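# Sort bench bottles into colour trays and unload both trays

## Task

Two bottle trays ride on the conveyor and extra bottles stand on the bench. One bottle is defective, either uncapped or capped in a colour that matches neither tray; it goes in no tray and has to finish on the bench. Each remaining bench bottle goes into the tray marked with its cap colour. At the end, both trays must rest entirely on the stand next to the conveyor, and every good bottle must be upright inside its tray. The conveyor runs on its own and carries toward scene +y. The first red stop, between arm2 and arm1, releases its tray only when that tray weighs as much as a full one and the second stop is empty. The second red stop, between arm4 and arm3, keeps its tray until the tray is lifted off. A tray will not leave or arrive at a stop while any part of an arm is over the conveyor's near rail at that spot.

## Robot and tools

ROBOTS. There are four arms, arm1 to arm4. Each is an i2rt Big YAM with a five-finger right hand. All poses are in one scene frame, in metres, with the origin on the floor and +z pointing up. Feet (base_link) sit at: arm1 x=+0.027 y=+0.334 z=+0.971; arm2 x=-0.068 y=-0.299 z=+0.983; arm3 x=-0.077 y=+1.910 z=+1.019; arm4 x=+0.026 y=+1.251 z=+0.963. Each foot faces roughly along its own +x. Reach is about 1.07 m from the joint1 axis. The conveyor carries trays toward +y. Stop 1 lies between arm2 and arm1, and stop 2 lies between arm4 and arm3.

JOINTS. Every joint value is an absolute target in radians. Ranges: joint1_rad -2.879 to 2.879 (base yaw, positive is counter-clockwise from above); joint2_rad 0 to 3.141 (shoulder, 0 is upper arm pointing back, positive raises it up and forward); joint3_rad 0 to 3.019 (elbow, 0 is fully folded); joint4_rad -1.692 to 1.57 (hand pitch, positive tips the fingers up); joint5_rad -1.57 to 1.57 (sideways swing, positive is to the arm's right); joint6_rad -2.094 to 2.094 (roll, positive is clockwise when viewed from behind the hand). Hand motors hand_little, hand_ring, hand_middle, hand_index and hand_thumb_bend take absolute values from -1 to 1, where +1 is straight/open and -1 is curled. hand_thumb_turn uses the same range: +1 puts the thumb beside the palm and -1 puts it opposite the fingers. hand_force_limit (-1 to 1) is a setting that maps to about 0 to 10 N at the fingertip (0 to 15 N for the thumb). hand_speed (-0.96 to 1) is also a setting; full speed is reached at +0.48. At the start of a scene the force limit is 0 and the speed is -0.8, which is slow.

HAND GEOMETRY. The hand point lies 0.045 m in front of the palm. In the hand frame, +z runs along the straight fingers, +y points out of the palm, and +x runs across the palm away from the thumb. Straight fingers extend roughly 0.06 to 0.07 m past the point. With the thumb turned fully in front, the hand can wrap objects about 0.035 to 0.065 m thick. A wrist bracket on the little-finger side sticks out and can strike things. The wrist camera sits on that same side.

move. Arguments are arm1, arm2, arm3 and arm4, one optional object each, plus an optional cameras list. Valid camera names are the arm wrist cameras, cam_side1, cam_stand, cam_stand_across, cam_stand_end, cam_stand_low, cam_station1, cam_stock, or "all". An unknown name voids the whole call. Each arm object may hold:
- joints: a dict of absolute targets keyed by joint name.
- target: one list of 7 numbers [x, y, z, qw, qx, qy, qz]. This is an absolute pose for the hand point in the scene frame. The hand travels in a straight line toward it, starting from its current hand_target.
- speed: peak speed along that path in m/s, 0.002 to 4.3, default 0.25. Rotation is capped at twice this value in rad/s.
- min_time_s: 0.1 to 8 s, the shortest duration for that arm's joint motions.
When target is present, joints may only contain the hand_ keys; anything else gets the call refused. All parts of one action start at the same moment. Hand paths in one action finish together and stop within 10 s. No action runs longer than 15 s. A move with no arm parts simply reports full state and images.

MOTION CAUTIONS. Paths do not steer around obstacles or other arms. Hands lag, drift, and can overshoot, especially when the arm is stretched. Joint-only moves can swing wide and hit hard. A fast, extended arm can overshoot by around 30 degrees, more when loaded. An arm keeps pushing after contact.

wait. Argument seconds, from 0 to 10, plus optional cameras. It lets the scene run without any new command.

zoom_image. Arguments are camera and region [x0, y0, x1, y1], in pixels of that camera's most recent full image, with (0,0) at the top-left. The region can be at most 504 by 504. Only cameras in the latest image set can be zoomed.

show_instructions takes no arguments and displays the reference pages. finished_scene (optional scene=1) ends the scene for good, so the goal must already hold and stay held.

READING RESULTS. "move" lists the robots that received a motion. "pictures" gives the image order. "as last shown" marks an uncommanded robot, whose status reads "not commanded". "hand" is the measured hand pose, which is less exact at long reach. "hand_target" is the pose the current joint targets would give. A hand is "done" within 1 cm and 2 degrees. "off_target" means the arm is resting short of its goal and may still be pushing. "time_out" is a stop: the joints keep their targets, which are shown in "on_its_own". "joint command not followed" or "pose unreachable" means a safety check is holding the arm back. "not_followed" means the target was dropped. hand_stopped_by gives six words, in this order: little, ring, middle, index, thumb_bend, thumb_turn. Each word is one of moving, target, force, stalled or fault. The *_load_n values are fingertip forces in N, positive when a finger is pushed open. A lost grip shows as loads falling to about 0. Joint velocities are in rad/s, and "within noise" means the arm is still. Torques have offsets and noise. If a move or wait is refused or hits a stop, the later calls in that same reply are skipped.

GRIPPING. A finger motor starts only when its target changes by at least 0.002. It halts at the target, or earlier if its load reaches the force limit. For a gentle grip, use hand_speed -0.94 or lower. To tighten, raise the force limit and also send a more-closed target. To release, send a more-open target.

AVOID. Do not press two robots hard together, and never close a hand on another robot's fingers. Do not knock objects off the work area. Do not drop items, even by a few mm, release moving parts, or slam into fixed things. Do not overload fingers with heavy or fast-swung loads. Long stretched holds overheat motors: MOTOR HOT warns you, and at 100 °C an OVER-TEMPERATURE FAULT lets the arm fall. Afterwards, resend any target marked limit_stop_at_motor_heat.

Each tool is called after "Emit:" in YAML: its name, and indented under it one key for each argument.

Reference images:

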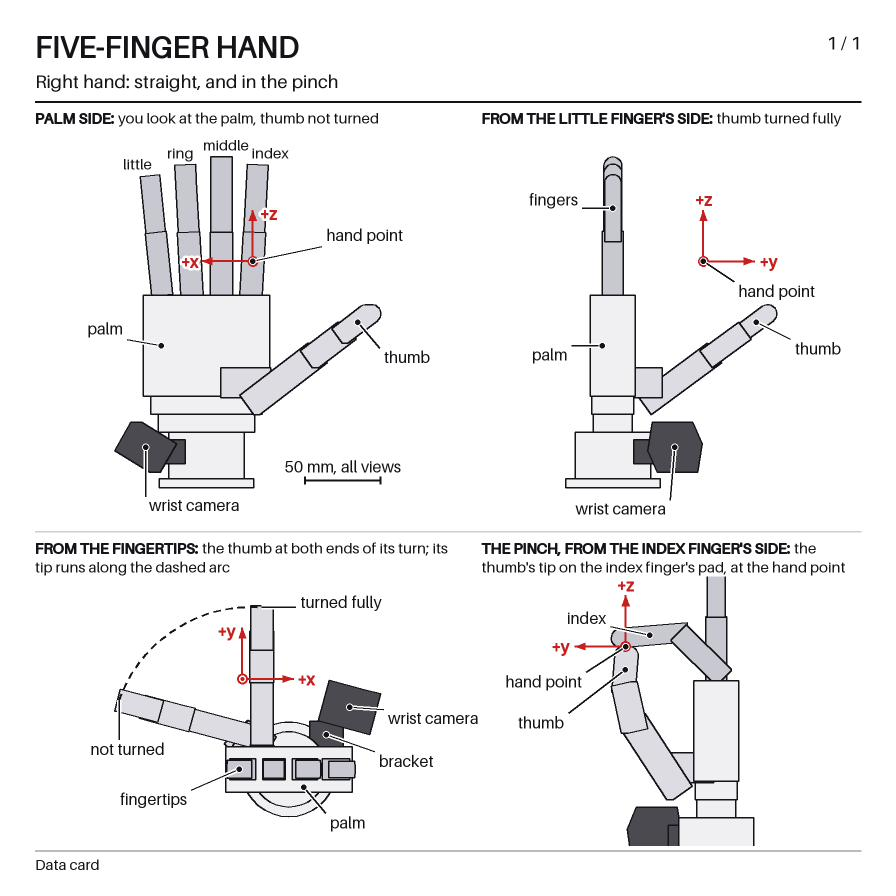

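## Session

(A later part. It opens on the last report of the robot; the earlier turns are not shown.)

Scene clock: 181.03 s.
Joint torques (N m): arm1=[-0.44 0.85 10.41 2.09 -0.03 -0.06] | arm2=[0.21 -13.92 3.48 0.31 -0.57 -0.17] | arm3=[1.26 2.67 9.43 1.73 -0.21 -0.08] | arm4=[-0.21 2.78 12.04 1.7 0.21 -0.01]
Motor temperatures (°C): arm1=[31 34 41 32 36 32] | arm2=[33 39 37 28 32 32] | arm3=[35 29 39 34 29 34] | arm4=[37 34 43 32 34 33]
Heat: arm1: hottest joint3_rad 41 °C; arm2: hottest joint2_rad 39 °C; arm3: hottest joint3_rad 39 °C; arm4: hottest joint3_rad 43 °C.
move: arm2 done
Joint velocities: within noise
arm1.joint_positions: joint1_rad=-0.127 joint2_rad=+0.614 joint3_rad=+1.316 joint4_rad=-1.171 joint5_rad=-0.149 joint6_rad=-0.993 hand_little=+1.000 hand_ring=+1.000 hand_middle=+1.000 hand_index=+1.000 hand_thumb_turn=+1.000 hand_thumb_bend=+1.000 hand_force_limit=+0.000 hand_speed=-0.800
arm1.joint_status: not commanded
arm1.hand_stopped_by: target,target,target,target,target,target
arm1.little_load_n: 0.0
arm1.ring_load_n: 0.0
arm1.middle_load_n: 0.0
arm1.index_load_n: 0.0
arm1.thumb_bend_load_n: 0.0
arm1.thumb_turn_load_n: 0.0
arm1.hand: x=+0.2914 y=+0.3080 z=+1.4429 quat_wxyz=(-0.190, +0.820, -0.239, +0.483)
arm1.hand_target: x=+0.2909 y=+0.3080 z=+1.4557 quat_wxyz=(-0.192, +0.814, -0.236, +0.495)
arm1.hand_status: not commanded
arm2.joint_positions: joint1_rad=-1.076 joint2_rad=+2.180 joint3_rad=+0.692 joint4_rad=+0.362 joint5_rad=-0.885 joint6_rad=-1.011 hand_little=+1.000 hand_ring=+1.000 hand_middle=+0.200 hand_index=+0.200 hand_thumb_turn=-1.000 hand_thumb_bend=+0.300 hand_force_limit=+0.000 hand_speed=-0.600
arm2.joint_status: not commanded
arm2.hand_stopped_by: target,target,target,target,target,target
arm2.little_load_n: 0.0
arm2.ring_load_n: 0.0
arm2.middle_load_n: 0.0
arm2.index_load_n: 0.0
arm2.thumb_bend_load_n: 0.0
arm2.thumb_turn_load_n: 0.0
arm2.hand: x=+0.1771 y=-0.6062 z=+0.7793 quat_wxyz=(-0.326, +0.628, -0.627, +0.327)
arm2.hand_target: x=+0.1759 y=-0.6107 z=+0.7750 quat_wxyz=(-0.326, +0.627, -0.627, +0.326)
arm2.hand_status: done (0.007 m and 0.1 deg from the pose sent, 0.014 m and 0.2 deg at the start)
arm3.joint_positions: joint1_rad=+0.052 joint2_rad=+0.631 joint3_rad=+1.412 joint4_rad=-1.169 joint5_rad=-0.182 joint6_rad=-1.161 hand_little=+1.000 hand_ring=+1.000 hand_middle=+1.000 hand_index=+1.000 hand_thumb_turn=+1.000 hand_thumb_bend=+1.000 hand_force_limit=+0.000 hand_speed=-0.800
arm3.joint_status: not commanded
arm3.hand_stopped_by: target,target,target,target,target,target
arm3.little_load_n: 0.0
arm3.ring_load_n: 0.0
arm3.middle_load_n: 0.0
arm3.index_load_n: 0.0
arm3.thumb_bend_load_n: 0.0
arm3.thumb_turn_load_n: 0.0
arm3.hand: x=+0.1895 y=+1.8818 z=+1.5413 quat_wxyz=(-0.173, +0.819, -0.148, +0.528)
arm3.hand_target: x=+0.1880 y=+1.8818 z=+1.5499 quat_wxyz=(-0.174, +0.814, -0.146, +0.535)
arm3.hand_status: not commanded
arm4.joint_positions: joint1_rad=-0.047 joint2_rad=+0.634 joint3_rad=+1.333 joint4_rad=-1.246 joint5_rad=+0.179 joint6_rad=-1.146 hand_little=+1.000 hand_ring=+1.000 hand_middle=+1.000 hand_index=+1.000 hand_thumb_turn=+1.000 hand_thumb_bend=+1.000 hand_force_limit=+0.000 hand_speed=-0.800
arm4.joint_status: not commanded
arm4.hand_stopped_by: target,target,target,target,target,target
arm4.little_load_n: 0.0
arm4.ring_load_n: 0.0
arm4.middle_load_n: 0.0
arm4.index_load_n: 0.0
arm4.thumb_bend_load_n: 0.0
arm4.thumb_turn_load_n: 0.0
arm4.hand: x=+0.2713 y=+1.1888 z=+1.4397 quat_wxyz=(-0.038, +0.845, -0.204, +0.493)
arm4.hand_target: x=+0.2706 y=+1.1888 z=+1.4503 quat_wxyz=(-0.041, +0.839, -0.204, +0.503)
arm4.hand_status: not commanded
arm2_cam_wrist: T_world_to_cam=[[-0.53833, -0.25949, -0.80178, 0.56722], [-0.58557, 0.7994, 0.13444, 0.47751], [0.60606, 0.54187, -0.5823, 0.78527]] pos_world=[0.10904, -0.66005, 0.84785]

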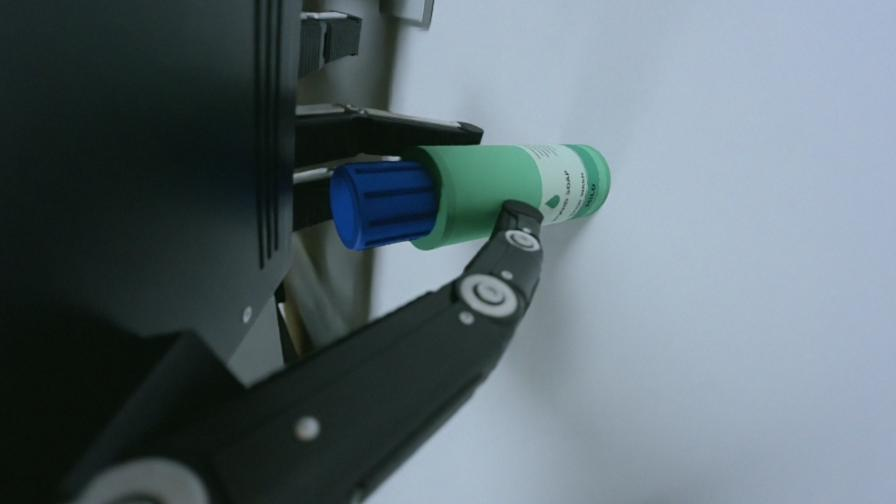

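Emit:
move:
  arm2: {"joints":{"hand_index":0.0,"hand_middle":0.0,"hand_thumb_bend":0.2,"hand_speed":-0.85,"hand_force_limit":-0.6}}
  cameras: ["arm2_cam_wrist","cam_side1"]

Emit:
zoom_image:
  camera: "cam_side1"
  region: [600, 230, 780, 380]

Scene clock: 181.87 s.
Joint torques (N m): arm1=[-0.5 0.85 10.4 2.1 -0.03 -0.05] | arm2=[0.09 -13.86 3.52 0.34 -0.56 -0.16] | arm3=[1.26 2.67 9.43 1.73 -0.21 -0.08] | arm4=[-0.26 2.84 12.05 1.69 0.21 -0.01]
Motor temperatures (°C): arm1=[31 34 41 32 36 32] | arm2=[33 39 37 28 32 32] | arm3=[35 29 39 34 29 34] | arm4=[37 34 43 32 34 33]
Heat: arm1: hottest joint3_rad 41 °C; arm2: hottest joint2_rad 39 °C; arm3: hottest joint3_rad 39 °C; arm4: hottest joint3_rad 43 °C.
move: arm2 off_target
Joint velocities: within noise
arm1, arm3, arm4: as last shown
arm1.thumb_bend_load_n: -0.5
arm2.joint_positions: joint1_rad=-1.076 joint2_rad=+2.180 joint3_rad=+0.692 joint4_rad=+0.362 joint5_rad=-0.886 joint6_rad=-1.011 hand_little=+1.000 hand_ring=+1.000 hand_middle=+0.133 hand_index=+0.076 hand_thumb_turn=-1.000 hand_thumb_bend=+0.252 hand_force_limit=-0.600 hand_speed=-0.850
arm2.joint_status: hand_middle off_target (ended at +0.133, target +0.000); hand_index off_target (ended at +0.076, target +0.000); hand_thumb_bend off_target (ended at +0.252, target +0.200); the others done
arm2.hand_stopped_by: target,target,force,force,force,target
arm2.little_load_n: 0.0
arm2.ring_load_n: 0.0
arm2.middle_load_n: 4.0
arm2.index_load_n: 1.5
arm2.thumb_bend_load_n: 4.0
arm2.thumb_turn_load_n: 0.0
arm2.hand: x=+0.1770 y=-0.6063 z=+0.7794 quat_wxyz=(-0.326, +0.628, -0.627, +0.327)
arm2.hand_target: x=+0.1759 y=-0.6108 z=+0.7750 quat_wxyz=(-0.326, +0.627, -0.627, +0.327)
arm2.hand_status: not commanded
arm2_cam_wrist: T_world_to_cam=[[-0.53809, -0.25928, -0.80202, 0.56745], [-0.58549, 0.79947, 0.13436, 0.47764], [0.60636, 0.54187, -0.58199, 0.7851]] pos_world=[0.10894, -0.66015, 0.84785]

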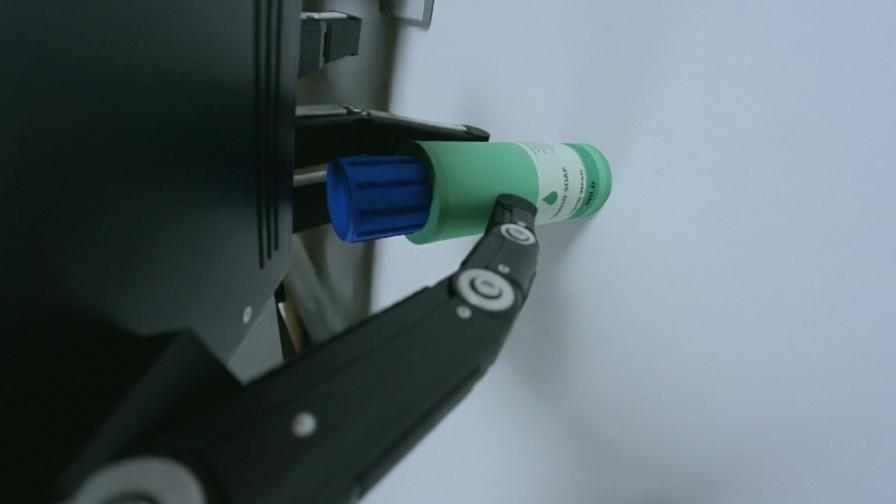

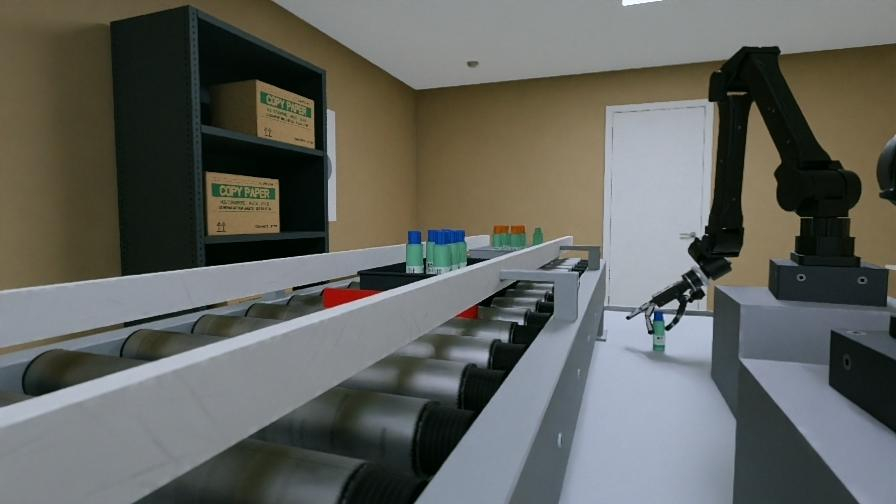

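Scaled by 2.800 from the camera's image (finer frame: 1280x720).

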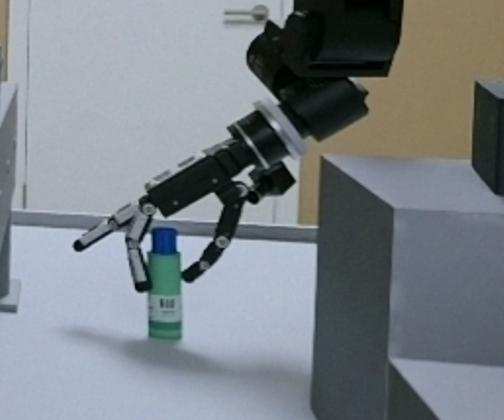

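Emit:
move:
  arm2: {"joints":{"hand_index":0.2,"hand_middle":0.2,"hand_thumb_bend":0.3,"hand_speed":-0.8}}

Emit:
move:
  arm2: {"target":[0.176,-0.616,0.776,0.3265,-0.6272,0.6272,-0.3265],"speed":0.06}
  cameras: ["arm2_cam_wrist"]

Scene clock: 182.83 s.
Joint torques (N m): arm1=[-0.5 0.85 10.43 2.09 -0.03 -0.06] | arm2=[0.32 -13.98 3.47 0.36 -0.56 -0.17] | arm3=[1.32 2.61 9.44 1.73 -0.21 -0.08] | arm4=[-0.21 2.84 12.05 1.69 0.21 -0.01]
Motor temperatures (°C): arm1=[31 34 41 32 36 32] | arm2=[33 39 37 28 32 32] | arm3=[35 29 39 34 29 34] | arm4=[37 34 43 32 34 33]
Heat: arm1: hottest joint3_rad 41 °C; arm2: hottest joint2_rad 39 °C; arm3: hottest joint3_rad 39 °C; arm4: hottest joint3_rad 43 °C.
move: arm2 done
Joint velocities: within noise
arm1, arm3, arm4: as last shown
arm1.thumb_bend_load_n: 0.0
arm2.joint_positions: joint1_rad=-1.076 joint2_rad=+2.180 joint3_rad=+0.692 joint4_rad=+0.362 joint5_rad=-0.886 joint6_rad=-1.011 hand_little=+1.000 hand_ring=+1.000 hand_middle=+0.200 hand_index=+0.200 hand_thumb_turn=-1.000 hand_thumb_bend=+0.300 hand_force_limit=-0.600 hand_speed=-0.800
arm2.joint_status: all done
arm2.hand_stopped_by: target,target,target,target,target,target
arm2.little_load_n: 0.5
arm2.ring_load_n: 0.0
arm2.middle_load_n: 0.0
arm2.index_load_n: 0.0
arm2.thumb_bend_load_n: 0.0
arm2.thumb_turn_load_n: 0.0
arm2.hand: x=+0.1770 y=-0.6063 z=+0.7794 quat_wxyz=(-0.326, +0.628, -0.627, +0.327)
arm2.hand_target: x=+0.1759 y=-0.6108 z=+0.7750 quat_wxyz=(-0.326, +0.627, -0.627, +0.327)
arm2.hand_status: not commanded
pictures: none

Scene clock: 183.80 s.
Joint torques (N m): arm1=[-0.56 0.91 10.41 2.09 -0.03 -0.05] | arm2=[0.26 -14.21 3.55 0.31 -0.57 -0.19] | arm3=[1.2 2.73 9.42 1.74 -0.21 -0.09] | arm4=[-0.21 2.84 12.05 1.69 0.21 -0.01]
Motor temperatures (°C): arm1=[31 34 41 32 36 32] | arm2=[33 39 37 28 32 32] | arm3=[35 29 39 34 29 34] | arm4=[37 34 43 32 34 33]
Heat: arm1: hottest joint3_rad 41 °C; arm2: hottest joint2_rad 39 °C; arm3: hottest joint3_rad 39 °C; arm4: hottest joint3_rad 43 °C.
move: arm2 done
Joint velocities: within noise
arm1, arm3, arm4: as last shown
arm2.joint_positions: joint1_rad=-1.081 joint2_rad=+2.180 joint3_rad=+0.706 joint4_rad=+0.342 joint5_rad=-0.888 joint6_rad=-1.016 hand_little=+1.000 hand_ring=+1.000 hand_middle=+0.200 hand_index=+0.200 hand_thumb_turn=-1.000 hand_thumb_bend=+0.300 hand_force_limit=-0.600 hand_speed=-0.800
arm2.joint_status: not commanded
arm2.hand_stopped_by: target,target,target,target,target,target
arm2.little_load_n: 0.0
arm2.ring_load_n: 0.0
arm2.middle_load_n: 0.0
arm2.index_load_n: 0.0
arm2.thumb_bend_load_n: 0.0
arm2.thumb_turn_load_n: 0.0
arm2.hand: x=+0.1770 y=-0.6109 z=+0.7797 quat_wxyz=(-0.327, +0.627, -0.627, +0.326)
arm2.hand_target: x=+0.1759 y=-0.6159 z=+0.7761 quat_wxyz=(-0.327, +0.627, -0.627, +0.327)
arm2.hand_status: done (0.006 m and 0.1 deg from the pose sent, 0.010 m and 0.1 deg at the start)
arm2_cam_wrist: T_world_to_cam=[[-0.53876, -0.25665, -0.80241, 0.5685], [-0.58462, 0.7997, 0.13675, 0.47934], [0.60659, 0.54278, -0.58089, 0.78747]] pos_world=[0.10884, -0.66485, 0.84806]

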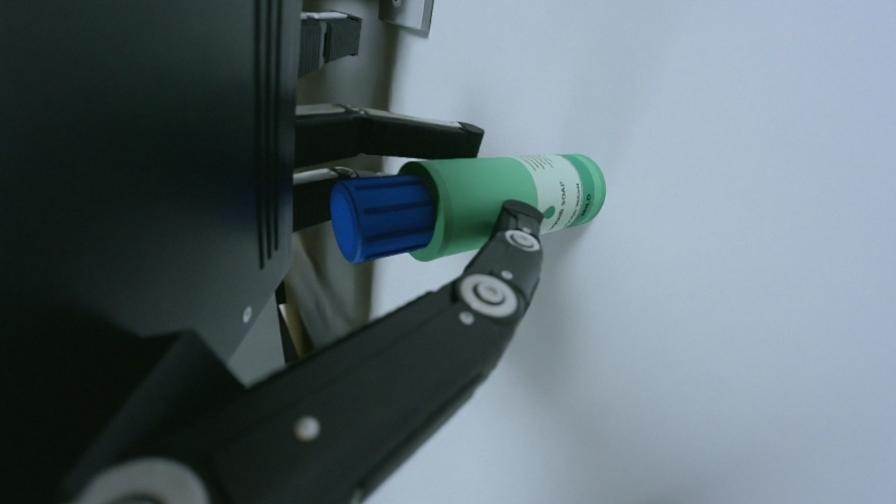

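Emit:
move:
  arm2: {"joints":{"hand_index":0.01,"hand_middle":0.01,"hand_thumb_bend":0.2,"hand_speed":-0.85,"hand_force_limit":-0.6}}
  cameras: ["arm2_cam_wrist"]

Scene clock: 184.77 s.
Joint torques (N m): arm1=[-0.5 0.85 10.41 2.09 -0.03 -0.05] | arm2=[0.21 -14.21 3.56 0.32 -0.56 -0.18] | arm3=[1.26 2.67 9.42 1.72 -0.21 -0.08] | arm4=[-0.21 2.84 12.05 1.69 0.21 -0.01]
Motor temperatures (°C): arm1=[31 34 41 32 36 32] | arm2=[33 39 37 28 32 32] | arm3=[35 29 39 34 29 34] | arm4=[37 34 43 32 34 33]
Heat: arm1: hottest joint3_rad 41 °C; arm2: hottest joint2_rad 39 °C; arm3: hottest joint3_rad 39 °C; arm4: hottest joint3_rad 43 °C.
move: arm2 off_target
Joint velocities: within noise
arm1, arm3, arm4: as last shown
arm2.joint_positions: joint1_rad=-1.081 joint2_rad=+2.180 joint3_rad=+0.706 joint4_rad=+0.342 joint5_rad=-0.888 joint6_rad=-1.017 hand_little=+1.000 hand_ring=+1.000 hand_middle=+0.119 hand_index=+0.104 hand_thumb_turn=-1.000 hand_thumb_bend=+0.259 hand_force_limit=-0.600 hand_speed=-0.850
arm2.joint_status: hand_middle off_target (ended at +0.119, target +0.010); hand_index off_target (ended at +0.104, target +0.010); hand_thumb_bend off_target (ended at +0.259, target +0.200); the others done
arm2.hand_stopped_by: target,target,force,force,force,target
arm2.little_load_n: 0.0
arm2.ring_load_n: -0.5
arm2.middle_load_n: 3.5
arm2.index_load_n: 2.0
arm2.thumb_bend_load_n: 4.5
arm2.thumb_turn_load_n: 0.0
arm2.hand: x=+0.1769 y=-0.6109 z=+0.7796 quat_wxyz=(-0.327, +0.627, -0.627, +0.326)
arm2.hand_target: x=+0.1759 y=-0.6159 z=+0.7760 quat_wxyz=(-0.326, +0.627, -0.627, +0.327)
arm2.hand_status: not commanded
arm2_cam_wrist: T_world_to_cam=[[-0.53879, -0.25713, -0.80224, 0.56804], [-0.58493, 0.79949, 0.1366, 0.47936], [0.60626, 0.54286, -0.58116, 0.78779]] pos_world=[0.10884, -0.66485, 0.84806]

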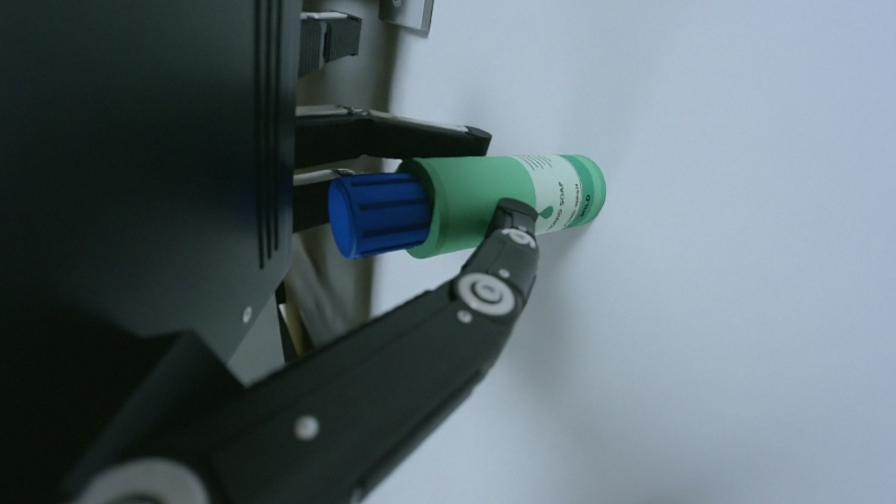

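Emit:
move:
  arm2: {"joints":{"hand_index":-0.1,"hand_middle":-0.1,"hand_thumb_bend":0.15,"hand_speed":-0.9,"hand_force_limit":0.0}}

Emit:
move:
  arm2: {"target":[0.176,-0.611,0.795,0.3265,-0.6272,0.6272,-0.3265],"speed":0.04}
  cameras: ["arm2_cam_wrist","cam_side1"]

Emit:
zoom_image:
  camera: "cam_side1"
  region: [600, 230, 780, 380]

Scene clock: 185.50 s.
Joint torques (N m): arm1=[-0.5 0.91 10.43 2.09 -0.03 -0.05] | arm2=[0.26 -14.33 3.6 0.34 -0.56 -0.17] | arm3=[1.26 2.67 9.43 1.73 -0.21 -0.09] | arm4=[-0.21 2.84 12.05 1.69 0.21 -0.01]
Motor temperatures (°C): arm1=[31 34 41 32 36 32] | arm2=[33 39 36 28 32 32] | arm3=[35 29 39 34 29 34] | arm4=[37 34 43 32 34 33]
Heat: arm1: hottest joint3_rad 41 °C; arm2: hottest joint2_rad 39 °C; arm3: hottest joint3_rad 39 °C; arm4: hottest joint3_rad 43 °C.
move: arm2 off_target
Joint velocities: within noise
arm1, arm3, arm4: as last shown
arm2.joint_positions: joint1_rad=-1.081 joint2_rad=+2.180 joint3_rad=+0.706 joint4_rad=+0.342 joint5_rad=-0.888 joint6_rad=-1.017 hand_little=+1.000 hand_ring=+1.000 hand_middle=+0.111 hand_index=+0.088 hand_thumb_turn=-1.000 hand_thumb_bend=+0.254 hand_force_limit=+0.000 hand_speed=-0.900
arm2.joint_status: hand_middle off_target (ended at +0.111, target -0.100); hand_index off_target (ended at +0.088, target -0.100); hand_thumb_bend off_target (ended at +0.254, target +0.150); the others done
arm2.hand_stopped_by: target,target,force,force,force,target
arm2.little_load_n: 0.0
arm2.ring_load_n: 0.0
arm2.middle_load_n: 5.0
arm2.index_load_n: 6.0
arm2.thumb_bend_load_n: 8.0
arm2.thumb_turn_load_n: 0.0
arm2.hand: x=+0.1769 y=-0.6109 z=+0.7796 quat_wxyz=(-0.327, +0.627, -0.627, +0.326)
arm2.hand_target: x=+0.1759 y=-0.6159 z=+0.7760 quat_wxyz=(-0.326, +0.627, -0.627, +0.327)
arm2.hand_status: not commanded
pictures: none

Scene clock: 186.53 s.
Joint torques (N m): arm1=[-0.5 0.97 10.43 2.07 -0.03 -0.05] | arm2=[0.56 -16.5 1.73 0.38 -0.48 -0.11] | arm3=[1.26 2.67 9.43 1.73 -0.21 -0.09] | arm4=[-0.21 2.84 12.04 1.69 0.2 -0.01]
Motor temperatures (°C): arm1=[31 34 41 32 36 32] | arm2=[33 39 36 28 32 32] | arm3=[35 29 39 34 29 34] | arm4=[37 34 43 32 34 33]
Heat: arm1: hottest joint3_rad 41 °C; arm2: hottest joint2_rad 39 °C; arm3: hottest joint3_rad 39 °C; arm4: hottest joint3_rad 43 °C.
move: arm2 done
Joint velocities: within noise
arm1, arm3, arm4: as last shown
arm2.joint_positions: joint1_rad=-1.081 joint2_rad=+2.141 joint3_rad=+0.701 joint4_rad=+0.311 joint5_rad=-0.888 joint6_rad=-1.017 hand_little=+1.000 hand_ring=+1.000 hand_middle=+0.111 hand_index=+0.088 hand_thumb_turn=-1.000 hand_thumb_bend=+0.254 hand_force_limit=+0.000 hand_speed=-0.900
arm2.joint_status: not commanded
arm2.hand_stopped_by: target,target,force,force,force,target
arm2.little_load_n: -0.5
arm2.ring_load_n: 0.0
arm2.middle_load_n: 2.5
arm2.index_load_n: 5.0
arm2.thumb_bend_load_n: 5.5
arm2.thumb_turn_load_n: 0.0
arm2.hand: x=+0.1779 y=-0.6133 z=+0.7917 quat_wxyz=(-0.326, +0.628, -0.626, +0.328)
arm2.hand_target: x=+0.1759 y=-0.6109 z=+0.7948 quat_wxyz=(-0.326, +0.627, -0.627, +0.326)
arm2.hand_status: done (0.005 m and 0.2 deg from the pose sent, 0.015 m and 0.0 deg at the start)
arm4.ring_load_n: -0.5
arm2_cam_wrist: T_world_to_cam=[[-0.53746, -0.26014, -0.80216, 0.57541], [-0.58554, 0.79966, 0.13299, 0.48336], [0.60686, 0.54118, -0.58211, 0.79515]] pos_world=[0.10974, -0.66715, 0.86015]

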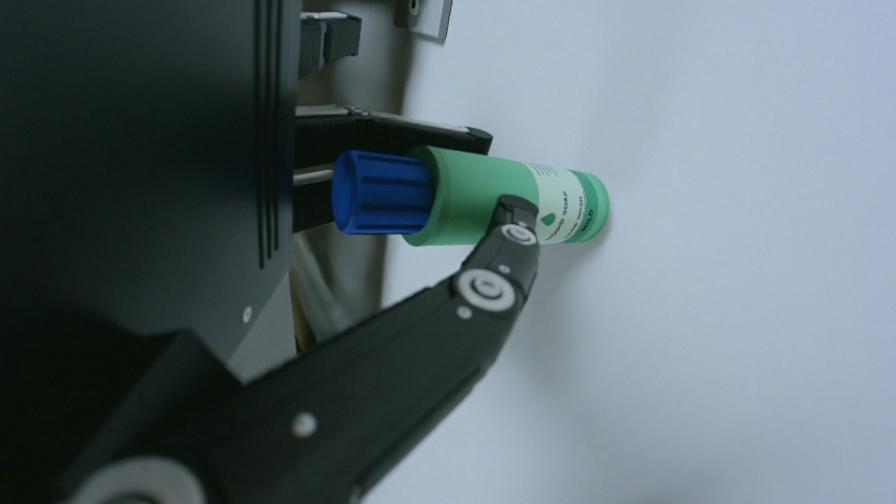

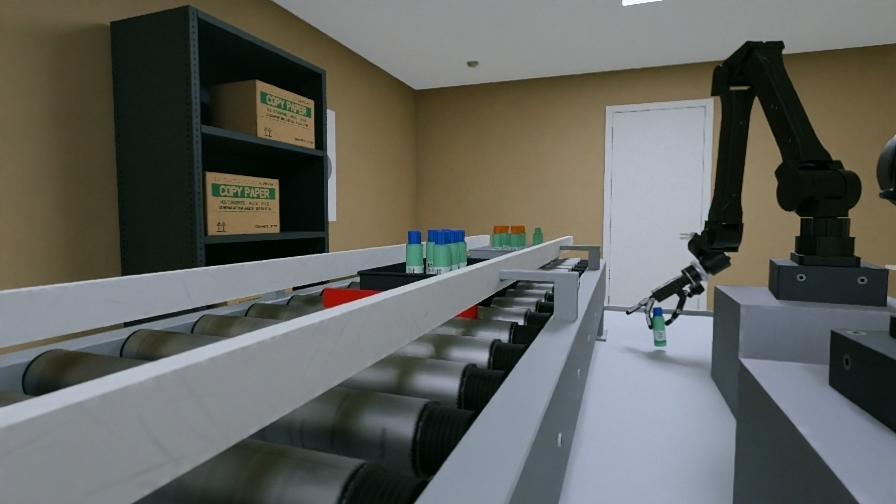

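Scaled by 2.800 from the camera's image (finer frame: 1280x720).

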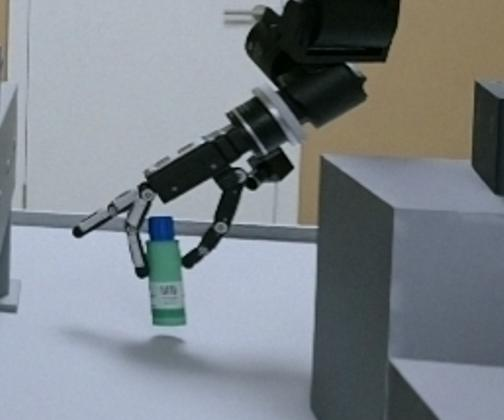

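Emit:
move:
  arm2: {"target":[0.175,-0.59,0.95,0.3265,-0.6272,0.6272,-0.3265],"speed":0.12}

Emit:
move:
  arm2: {"target":[0.20,-0.47,1.16,0.3265,-0.6272,0.6272,-0.3265],"speed":0.15}
  cameras: ["arm2_cam_wrist","cam_station1"]

Emit:
zoom_image:
  camera: "cam_station1"
  region: [480, 150, 580, 250]

Scene clock: 189.70 s.
Joint torques (N m): arm1=[-0.56 0.85 10.41 2.07 -0.03 -0.05] | arm2=[1.14 -12.16 6.35 0.36 -0.45 0.01] | arm3=[1.26 2.67 9.43 1.74 -0.21 -0.08] | arm4=[-0.21 2.84 12.04 1.69 0.2 -0.01]
Motor temperatures (°C): arm1=[31 34 42 32 36 32] | arm2=[33 39 36 28 32 32] | arm3=[35 29 39 34 29 34] | arm4=[37 34 43 32 34 33]
Heat: arm1: hottest joint3_rad 42 °C; arm2: hottest joint2_rad 39 °C; arm3: hottest joint3_rad 39 °C; arm4: hottest joint3_rad 43 °C.
move: arm2 done
Joint velocities: within noise
arm1, arm3, arm4: as last shown
arm2.joint_positions: joint1_rad=-1.075 joint2_rad=+1.594 joint3_rad=+0.618 joint4_rad=-0.135 joint5_rad=-0.882 joint6_rad=-1.010 hand_little=+1.000 hand_ring=+1.000 hand_middle=+0.111 hand_index=+0.088 hand_thumb_turn=-1.000 hand_thumb_bend=+0.254 hand_force_limit=+0.000 hand_speed=-0.900
arm2.joint_status: not commanded
arm2.hand_stopped_by: target,target,force,force,force,target
arm2.little_load_n: 0.0
arm2.ring_load_n: 0.0
arm2.middle_load_n: 3.0
arm2.index_load_n: 5.0
arm2.thumb_bend_load_n: 6.0
arm2.thumb_turn_load_n: -0.5
arm2.hand: x=+0.1739 y=-0.5956 z=+0.9493 quat_wxyz=(-0.322, +0.629, -0.624, +0.332)
arm2.hand_target: x=+0.1749 y=-0.5900 z=+0.9499 quat_wxyz=(-0.327, +0.627, -0.627, +0.326)
arm2.hand_status: done (0.006 m and 0.9 deg from the pose sent, 0.160 m and 0.2 deg at the start)
arm3.thumb_turn_load_n: -0.5
arm4.ring_load_n: 0.0
pictures: none

Scene clock: 192.07 s.
Joint torques (N m): arm1=[-0.5 0.85 10.4 2.09 -0.03 -0.06] | arm2=[1.03 -4.54 16.2 0.69 -0.3 0.03] | arm3=[1.26 2.67 9.43 1.74 -0.21 -0.09] | arm4=[-0.21 2.84 12.05 1.68 0.21 -0.01]
Motor temperatures (°C): arm1=[31 34 42 32 36 32] | arm2=[33 39 37 28 32 32] | arm3=[35 29 39 34 29 34] | arm4=[37 34 43 32 34 33]
Heat: arm1: hottest joint3_rad 42 °C; arm2: hottest joint2_rad 39 °C; arm3: hottest joint3_rad 39 °C; arm4: hottest joint3_rad 43 °C.
move: arm2 off_target
Joint velocities: within noise
arm1.joint_positions: joint1_rad=-0.127 joint2_rad=+0.614 joint3_rad=+1.316 joint4_rad=-1.171 joint5_rad=-0.149 joint6_rad=-0.993 hand_little=+1.000 hand_ring=+1.000 hand_middle=+1.000 hand_index=+1.000 hand_thumb_turn=+1.000 hand_thumb_bend=+1.000 hand_force_limit=+0.000 hand_speed=-0.800
arm1.joint_status: not commanded
arm1.hand_stopped_by: target,target,target,target,target,target
arm1.little_load_n: 0.0
arm1.ring_load_n: 0.0
arm1.middle_load_n: 0.0
arm1.index_load_n: 0.0
arm1.thumb_bend_load_n: 0.0
arm1.thumb_turn_load_n: 0.0
arm1.hand: x=+0.2914 y=+0.3080 z=+1.4429 quat_wxyz=(-0.190, +0.820, -0.239, +0.483)
arm1.hand_target: x=+0.2909 y=+0.3080 z=+1.4557 quat_wxyz=(-0.192, +0.814, -0.236, +0.495)
arm1.hand_status: not commanded
arm2.joint_positions: joint1_rad=-0.814 joint2_rad=+0.858 joint3_rad=+0.618 joint4_rad=-0.699 joint5_rad=-0.743 joint6_rad=-0.694 hand_little=+1.000 hand_ring=+1.000 hand_middle=+0.111 hand_index=+0.088 hand_thumb_turn=-1.000 hand_thumb_bend=+0.254 hand_force_limit=+0.000 hand_speed=-0.900
arm2.joint_status: not commanded
arm2.hand_stopped_by: target,target,force,force,force,target
arm2.little_load_n: 0.0
arm2.ring_load_n: 0.0
arm2.middle_load_n: 2.5
arm2.index_load_n: 4.5
arm2.thumb_bend_load_n: 5.5
arm2.thumb_turn_load_n: 0.0
arm2.hand: x=+0.1894 y=-0.4582 z=+1.1320 quat_wxyz=(-0.329, +0.627, -0.636, +0.306)
arm2.hand_target: x=+0.1993 y=-0.4692 z=+1.1598 quat_wxyz=(-0.327, +0.627, -0.627, +0.327)
arm2.hand_status: off_target (0.032 m and 2.6 deg from the pose sent, 0.247 m and 0.9 deg at the start)
arm3.joint_positions: joint1_rad=+0.052 joint2_rad=+0.631 joint3_rad=+1.412 joint4_rad=-1.169 joint5_rad=-0.182 joint6_rad=-1.161 hand_little=+1.000 hand_ring=+1.000 hand_middle=+1.000 hand_index=+1.000 hand_thumb_turn=+1.000 hand_thumb_bend=+1.000 hand_force_limit=+0.000 hand_speed=-0.800
arm3.joint_status: not commanded
arm3.hand_stopped_by: target,target,target,target,target,target
arm3.little_load_n: 0.0
arm3.ring_load_n: 0.0
arm3.middle_load_n: 0.0
arm3.index_load_n: 0.0
arm3.thumb_bend_load_n: 0.0
arm3.thumb_turn_load_n: 0.0
arm3.hand: x=+0.1895 y=+1.8818 z=+1.5413 quat_wxyz=(-0.173, +0.819, -0.148, +0.528)
arm3.hand_target: x=+0.1880 y=+1.8818 z=+1.5499 quat_wxyz=(-0.174, +0.814, -0.146, +0.535)
arm3.hand_status: not commanded
arm4.joint_positions: joint1_rad=-0.047 joint2_rad=+0.634 joint3_rad=+1.333 joint4_rad=-1.246 joint5_rad=+0.179 joint6_rad=-1.146 hand_little=+1.000 hand_ring=+1.000 hand_middle=+1.000 hand_index=+1.000 hand_thumb_turn=+1.000 hand_thumb_bend=+1.000 hand_force_limit=+0.000 hand_speed=-0.800
arm4.joint_status: not commanded
arm4.hand_stopped_by: target,target,target,target,target,target
arm4.little_load_n: 0.0
arm4.ring_load_n: 0.0
arm4.middle_load_n: 0.0
arm4.index_load_n: 0.0
arm4.thumb_bend_load_n: 0.0
arm4.thumb_turn_load_n: 0.0
arm4.hand: x=+0.2713 y=+1.1888 z=+1.4397 quat_wxyz=(-0.038, +0.845, -0.204, +0.493)
arm4.hand_target: x=+0.2706 y=+1.1888 z=+1.4503 quat_wxyz=(-0.041, +0.839, -0.204, +0.503)
arm4.hand_status: not commanded
arm2_cam_wrist: T_world_to_cam=[[-0.56116, -0.23194, -0.79455, 0.90382], [-0.58265, 0.7925, 0.18016, 0.26356], [0.5879, 0.56404, -0.57986, 0.91385]] pos_world=[0.1235, -0.51469, 1.20055]

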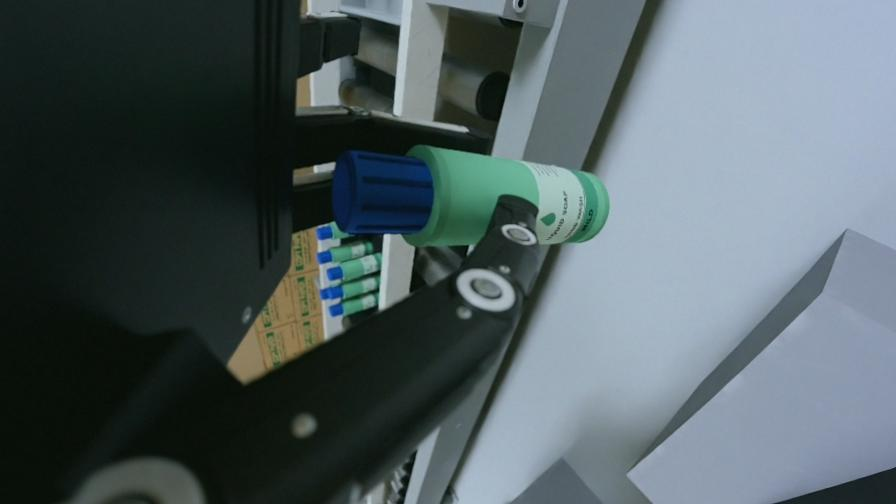

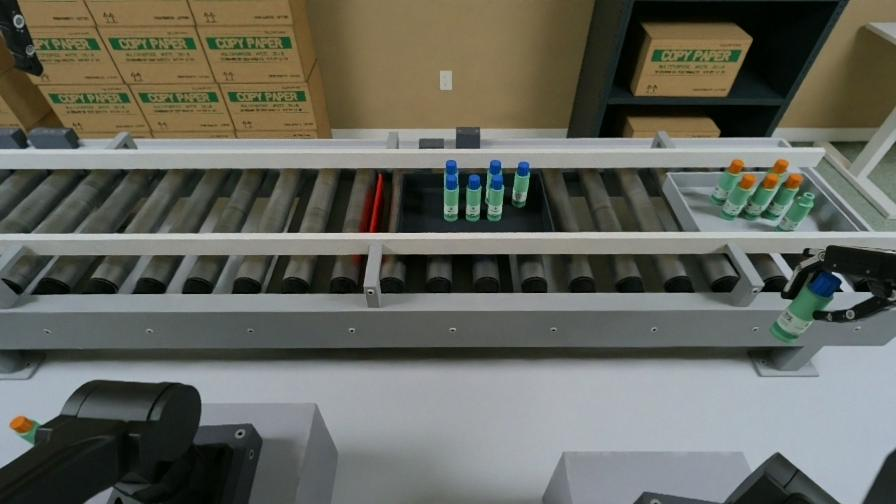

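Scaled by 5.040 from the camera's image (finer frame: 1280x720).

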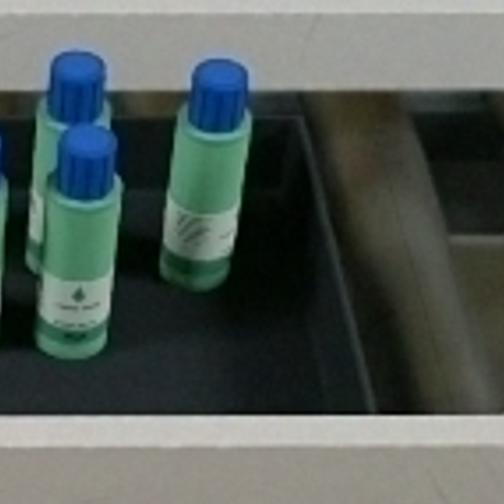

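Emit:
move:
  arm2: {"target":[0.40,-0.28,1.20,0.3364,-0.6220,0.6174,-0.3463],"speed":0.25}

Emit:
move:
  arm2: {"target":[0.56,-0.153,1.16,0.3532,-0.6117,0.5799,-0.4060],"speed":0.2}
  cameras: ["cam_station1","cam_side1"]

Emit:
zoom_image:
  camera: "cam_station1"
  region: [390, 50, 590, 250]

Emit:
zoom_image:
  camera: "cam_side1"
  region: [340, 130, 540, 290]

Scene clock: 194.97 s.
Joint torques (N m): arm1=[-0.5 0.85 10.4 2.09 -0.03 -0.06] | arm2=[0.97 -7.36 17.05 2.41 0.19 0] | arm3=[1.2 2.73 9.42 1.72 -0.21 -0.08] | arm4=[-0.21 2.84 12.05 1.69 0.21 0]
Motor temperatures (°C): arm1=[31 34 42 32 36 32] | arm2=[33 39 38 28 32 32] | arm3=[35 29 39 34 29 34] | arm4=[37 34 43 32 34 33]
Heat: arm1: hottest joint3_rad 42 °C; arm2: hottest joint2_rad 39 °C; arm3: hottest joint3_rad 39 °C; arm4: hottest joint3_rad 43 °C.
move: arm2 off_target
Joint velocities: within noise
arm1, arm3, arm4: as last shown
arm1.middle_load_n: -0.5
arm2.joint_positions: joint1_rad=+0.115 joint2_rad=+1.055 joint3_rad=+0.781 joint4_rad=-0.368 joint5_rad=-0.027 joint6_rad=-0.036 hand_little=+1.000 hand_ring=+1.000 hand_middle=+0.111 hand_index=+0.088 hand_thumb_turn=-1.000 hand_thumb_bend=+0.254 hand_force_limit=+0.000 hand_speed=-0.900
arm2.joint_status: not commanded
arm2.hand_stopped_by: target,target,force,force,force,target
arm2.little_load_n: 0.0
arm2.ring_load_n: 0.0
arm2.middle_load_n: 2.5
arm2.index_load_n: 5.0
arm2.thumb_bend_load_n: 6.0
arm2.thumb_turn_load_n: 0.0
arm2.hand: x=+0.3732 y=-0.2806 z=+1.1625 quat_wxyz=(-0.311, +0.638, -0.627, +0.321)
arm2.hand_target: x=+0.3969 y=-0.2801 z=+1.2006 quat_wxyz=(-0.336, +0.622, -0.617, +0.346)
arm2.hand_status: off_target (0.046 m and 4.6 deg from the pose sent, 0.284 m and 5.2 deg at the start)
arm4.little_load_n: 0.5
pictures: none

Scene clock: 196.67 s.
Joint torques (N m): arm1=[-0.5 0.85 10.43 2.09 -0.03 -0.06] | arm2=[0.79 -14.8 16.18 2.56 0.33 -0.01] | arm3=[1.26 2.67 9.42 1.73 -0.21 -0.09] | arm4=[-0.21 2.84 12.05 1.69 0.21 -0.01]
Motor temperatures (°C): arm1=[31 34 42 32 36 32] | arm2=[33 39 38 28 32 32] | arm3=[35 29 39 34 29 34] | arm4=[37 34 43 32 34 33]
Heat: arm1: hottest joint3_rad 42 °C; arm2: hottest joint2_rad 39 °C; arm3: hottest joint3_rad 39 °C; arm4: hottest joint3_rad 43 °C.
move: arm2 off_target
Joint velocities: within noise
arm1, arm3, arm4: as last shown
arm1.middle_load_n: 0.0
arm2.joint_positions: joint1_rad=+0.410 joint2_rad=+1.530 joint3_rad=+1.036 joint4_rad=-0.039 joint5_rad=+0.266 joint6_rad=+0.032 hand_little=+1.000 hand_ring=+1.000 hand_middle=+0.111 hand_index=+0.088 hand_thumb_turn=-1.000 hand_thumb_bend=+0.254 hand_force_limit=+0.000 hand_speed=-0.900
arm2.joint_status: not commanded
arm2.hand_stopped_by: target,target,force,force,force,target
arm2.little_load_n: 0.0
arm2.ring_load_n: 0.0
arm2.middle_load_n: 2.5
arm2.index_load_n: 5.0
arm2.thumb_bend_load_n: 5.5
arm2.thumb_turn_load_n: 0.0
arm2.hand: x=+0.5307 y=-0.1611 z=+1.1231 quat_wxyz=(-0.322, +0.634, -0.586, +0.388)
arm2.hand_target: x=+0.5565 y=-0.1537 z=+1.1610 quat_wxyz=(-0.353, +0.612, -0.580, +0.406)
arm2.hand_status: off_target (0.048 m and 4.9 deg from the pose sent, 0.226 m and 12.5 deg at the start)
arm4.little_load_n: 0.0
pictures: cam_side1, cam_station1

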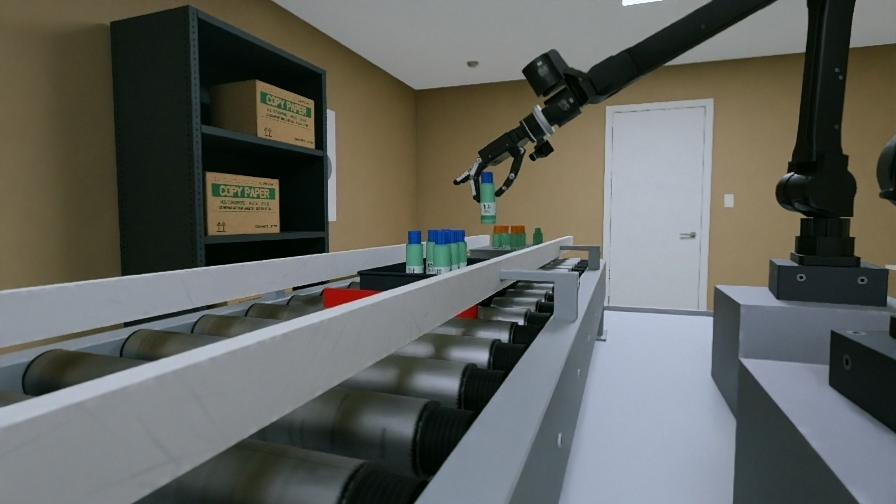

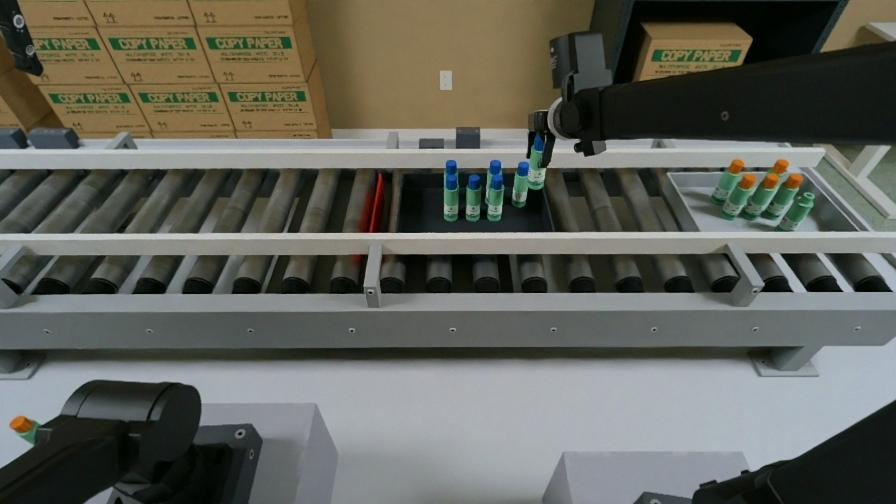

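Scaled by 2.520 from the camera's image (finer frame: 1280x720).

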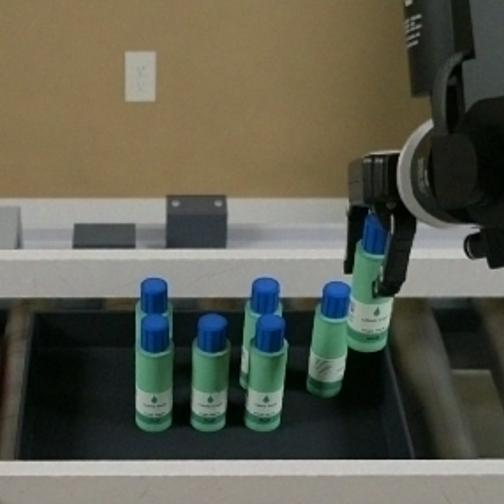

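Scaled by 2.520 from the camera's image (finer frame: 1280x720).

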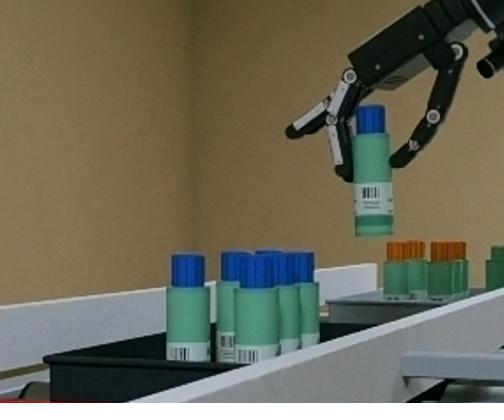

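Emit:
move:
  arm2: {"target":[0.556,-0.150,1.10,0.3532,-0.6117,0.5799,-0.4060],"speed":0.08}

Emit:
move:
  arm2: {"target":[0.554,-0.151,1.07,0.3532,-0.6117,0.5799,-0.4060],"speed":0.06}
  cameras: ["cam_station1","cam_side1"]

Emit:
zoom_image:
  camera: "cam_station1"
  region: [440, 100, 590, 250]

Emit:
zoom_image:
  camera: "cam_side1"
  region: [340, 150, 540, 310]

Scene clock: 198.37 s.
Joint torques (N m): arm1=[-0.5 0.85 10.41 2.07 -0.03 -0.06] | arm2=[1.14 -15.27 9.81 2.65 0.33 0.02] | arm3=[1.26 2.73 9.43 1.72 -0.21 -0.09] | arm4=[-0.21 2.84 12.05 1.69 0.2 -0.01]
Motor temperatures (°C): arm1=[31 34 42 32 36 32] | arm2=[33 39 38 28 32 32] | arm3=[35 29 39 34 29 33] | arm4=[37 34 43 32 34 33]
Heat: arm1: hottest joint3_rad 42 °C; arm2: hottest joint2_rad 39 °C; arm3: hottest joint3_rad 39 °C; arm4: hottest joint3_rad 43 °C.
move: arm2 done
Joint velocities: within noise
arm1, arm3, arm4: as last shown
arm2.joint_positions: joint1_rad=+0.412 joint2_rad=+1.610 joint3_rad=+1.024 joint4_rad=+0.125 joint5_rad=+0.274 joint6_rad=+0.033 hand_little=+1.000 hand_ring=+1.000 hand_middle=+0.111 hand_index=+0.088 hand_thumb_turn=-1.000 hand_thumb_bend=+0.254 hand_force_limit=+0.000 hand_speed=-0.900
arm2.joint_status: not commanded
arm2.hand_stopped_by: target,target,force,force,force,target
arm2.little_load_n: 0.0
arm2.ring_load_n: 0.0
arm2.middle_load_n: 2.5
arm2.index_load_n: 5.0
arm2.thumb_bend_load_n: 5.5
arm2.thumb_turn_load_n: -0.5
arm2.hand: x=+0.5550 y=-0.1552 z=+1.1021 quat_wxyz=(-0.346, +0.616, -0.579, +0.406)
arm2.hand_target: x=+0.5560 y=-0.1501 z=+1.1000 quat_wxyz=(-0.353, +0.612, -0.580, +0.406)
arm2.hand_status: done (0.006 m and 0.9 deg from the pose sent, 0.036 m and 4.9 deg at the start)
arm3.little_load_n: 0.5
pictures: none

Scene clock: 199.53 s.
Joint torques (N m): arm1=[-0.5 0.91 10.43 2.09 -0.03 -0.05] | arm2=[1.2 -15.91 9.4 2.62 0.32 0.01] | arm3=[1.26 2.73 9.43 1.74 -0.21 -0.09] | arm4=[-0.26 2.84 12.05 1.7 0.2 -0.01]
Motor temperatures (°C): arm1=[31 34 42 32 36 32] | arm2=[33 39 38 28 32 31] | arm3=[35 29 39 34 29 33] | arm4=[37 34 43 32 34 33]
Heat: arm1: hottest joint3_rad 42 °C; arm2: hottest joint2_rad 39 °C; arm3: hottest joint3_rad 39 °C; arm4: hottest joint3_rad 43 °C.
move: arm2 done
Joint velocities: within noise
arm1, arm3, arm4: as last shown
arm2.joint_positions: joint1_rad=+0.412 joint2_rad=+1.658 joint3_rad=+0.985 joint4_rad=+0.208 joint5_rad=+0.274 joint6_rad=+0.033 hand_little=+1.000 hand_ring=+1.000 hand_middle=+0.111 hand_index=+0.088 hand_thumb_turn=-1.000 hand_thumb_bend=+0.254 hand_force_limit=+0.000 hand_speed=-0.900
arm2.joint_status: not commanded
arm2.hand_stopped_by: target,target,force,force,force,target
arm2.little_load_n: 0.0
arm2.ring_load_n: 0.0
arm2.middle_load_n: 2.5
arm2.index_load_n: 5.0
arm2.thumb_bend_load_n: 5.5
arm2.thumb_turn_load_n: -0.5
arm2.hand: x=+0.5527 y=-0.1560 z=+1.0700 quat_wxyz=(-0.345, +0.617, -0.580, +0.405)
arm2.hand_target: x=+0.5539 y=-0.1511 z=+1.0699 quat_wxyz=(-0.353, +0.612, -0.580, +0.406)
arm2.hand_status: done (0.005 m and 1.1 deg from the pose sent, 0.032 m and 0.9 deg at the start)
arm3.little_load_n: 0.0
arm3.ring_load_n: -0.5
arm4.ring_load_n: 0.5
pictures: cam_side1, cam_station1

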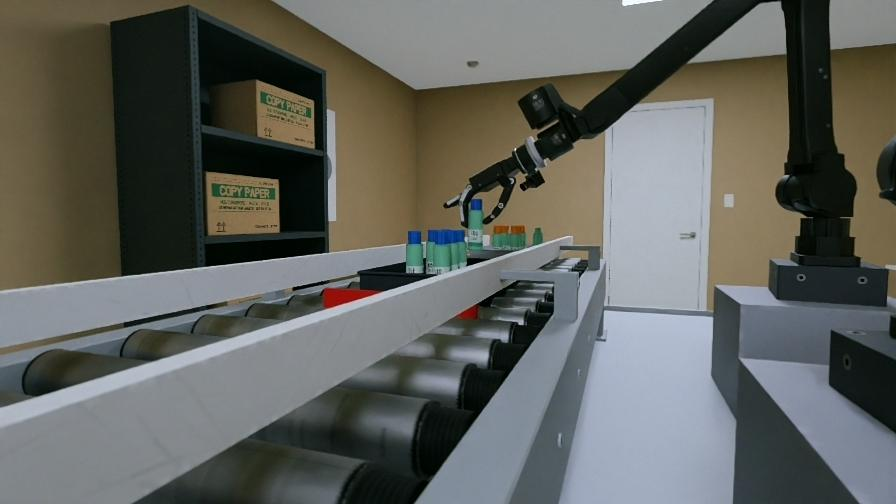

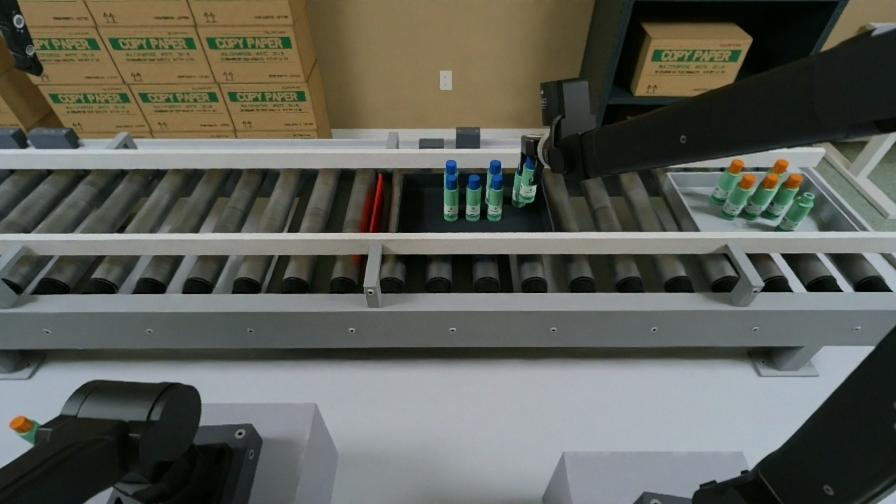

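Scaled by 3.360 from the camera's image (finer frame: 1280x720).

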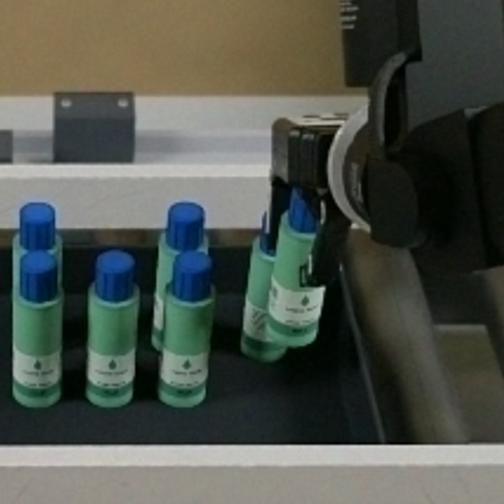

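Scaled by 2.520 from the camera's image (finer frame: 1280x720).

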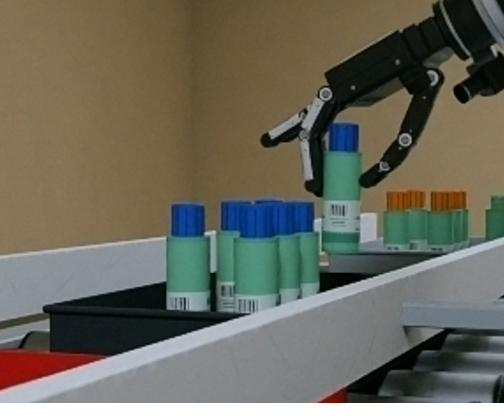

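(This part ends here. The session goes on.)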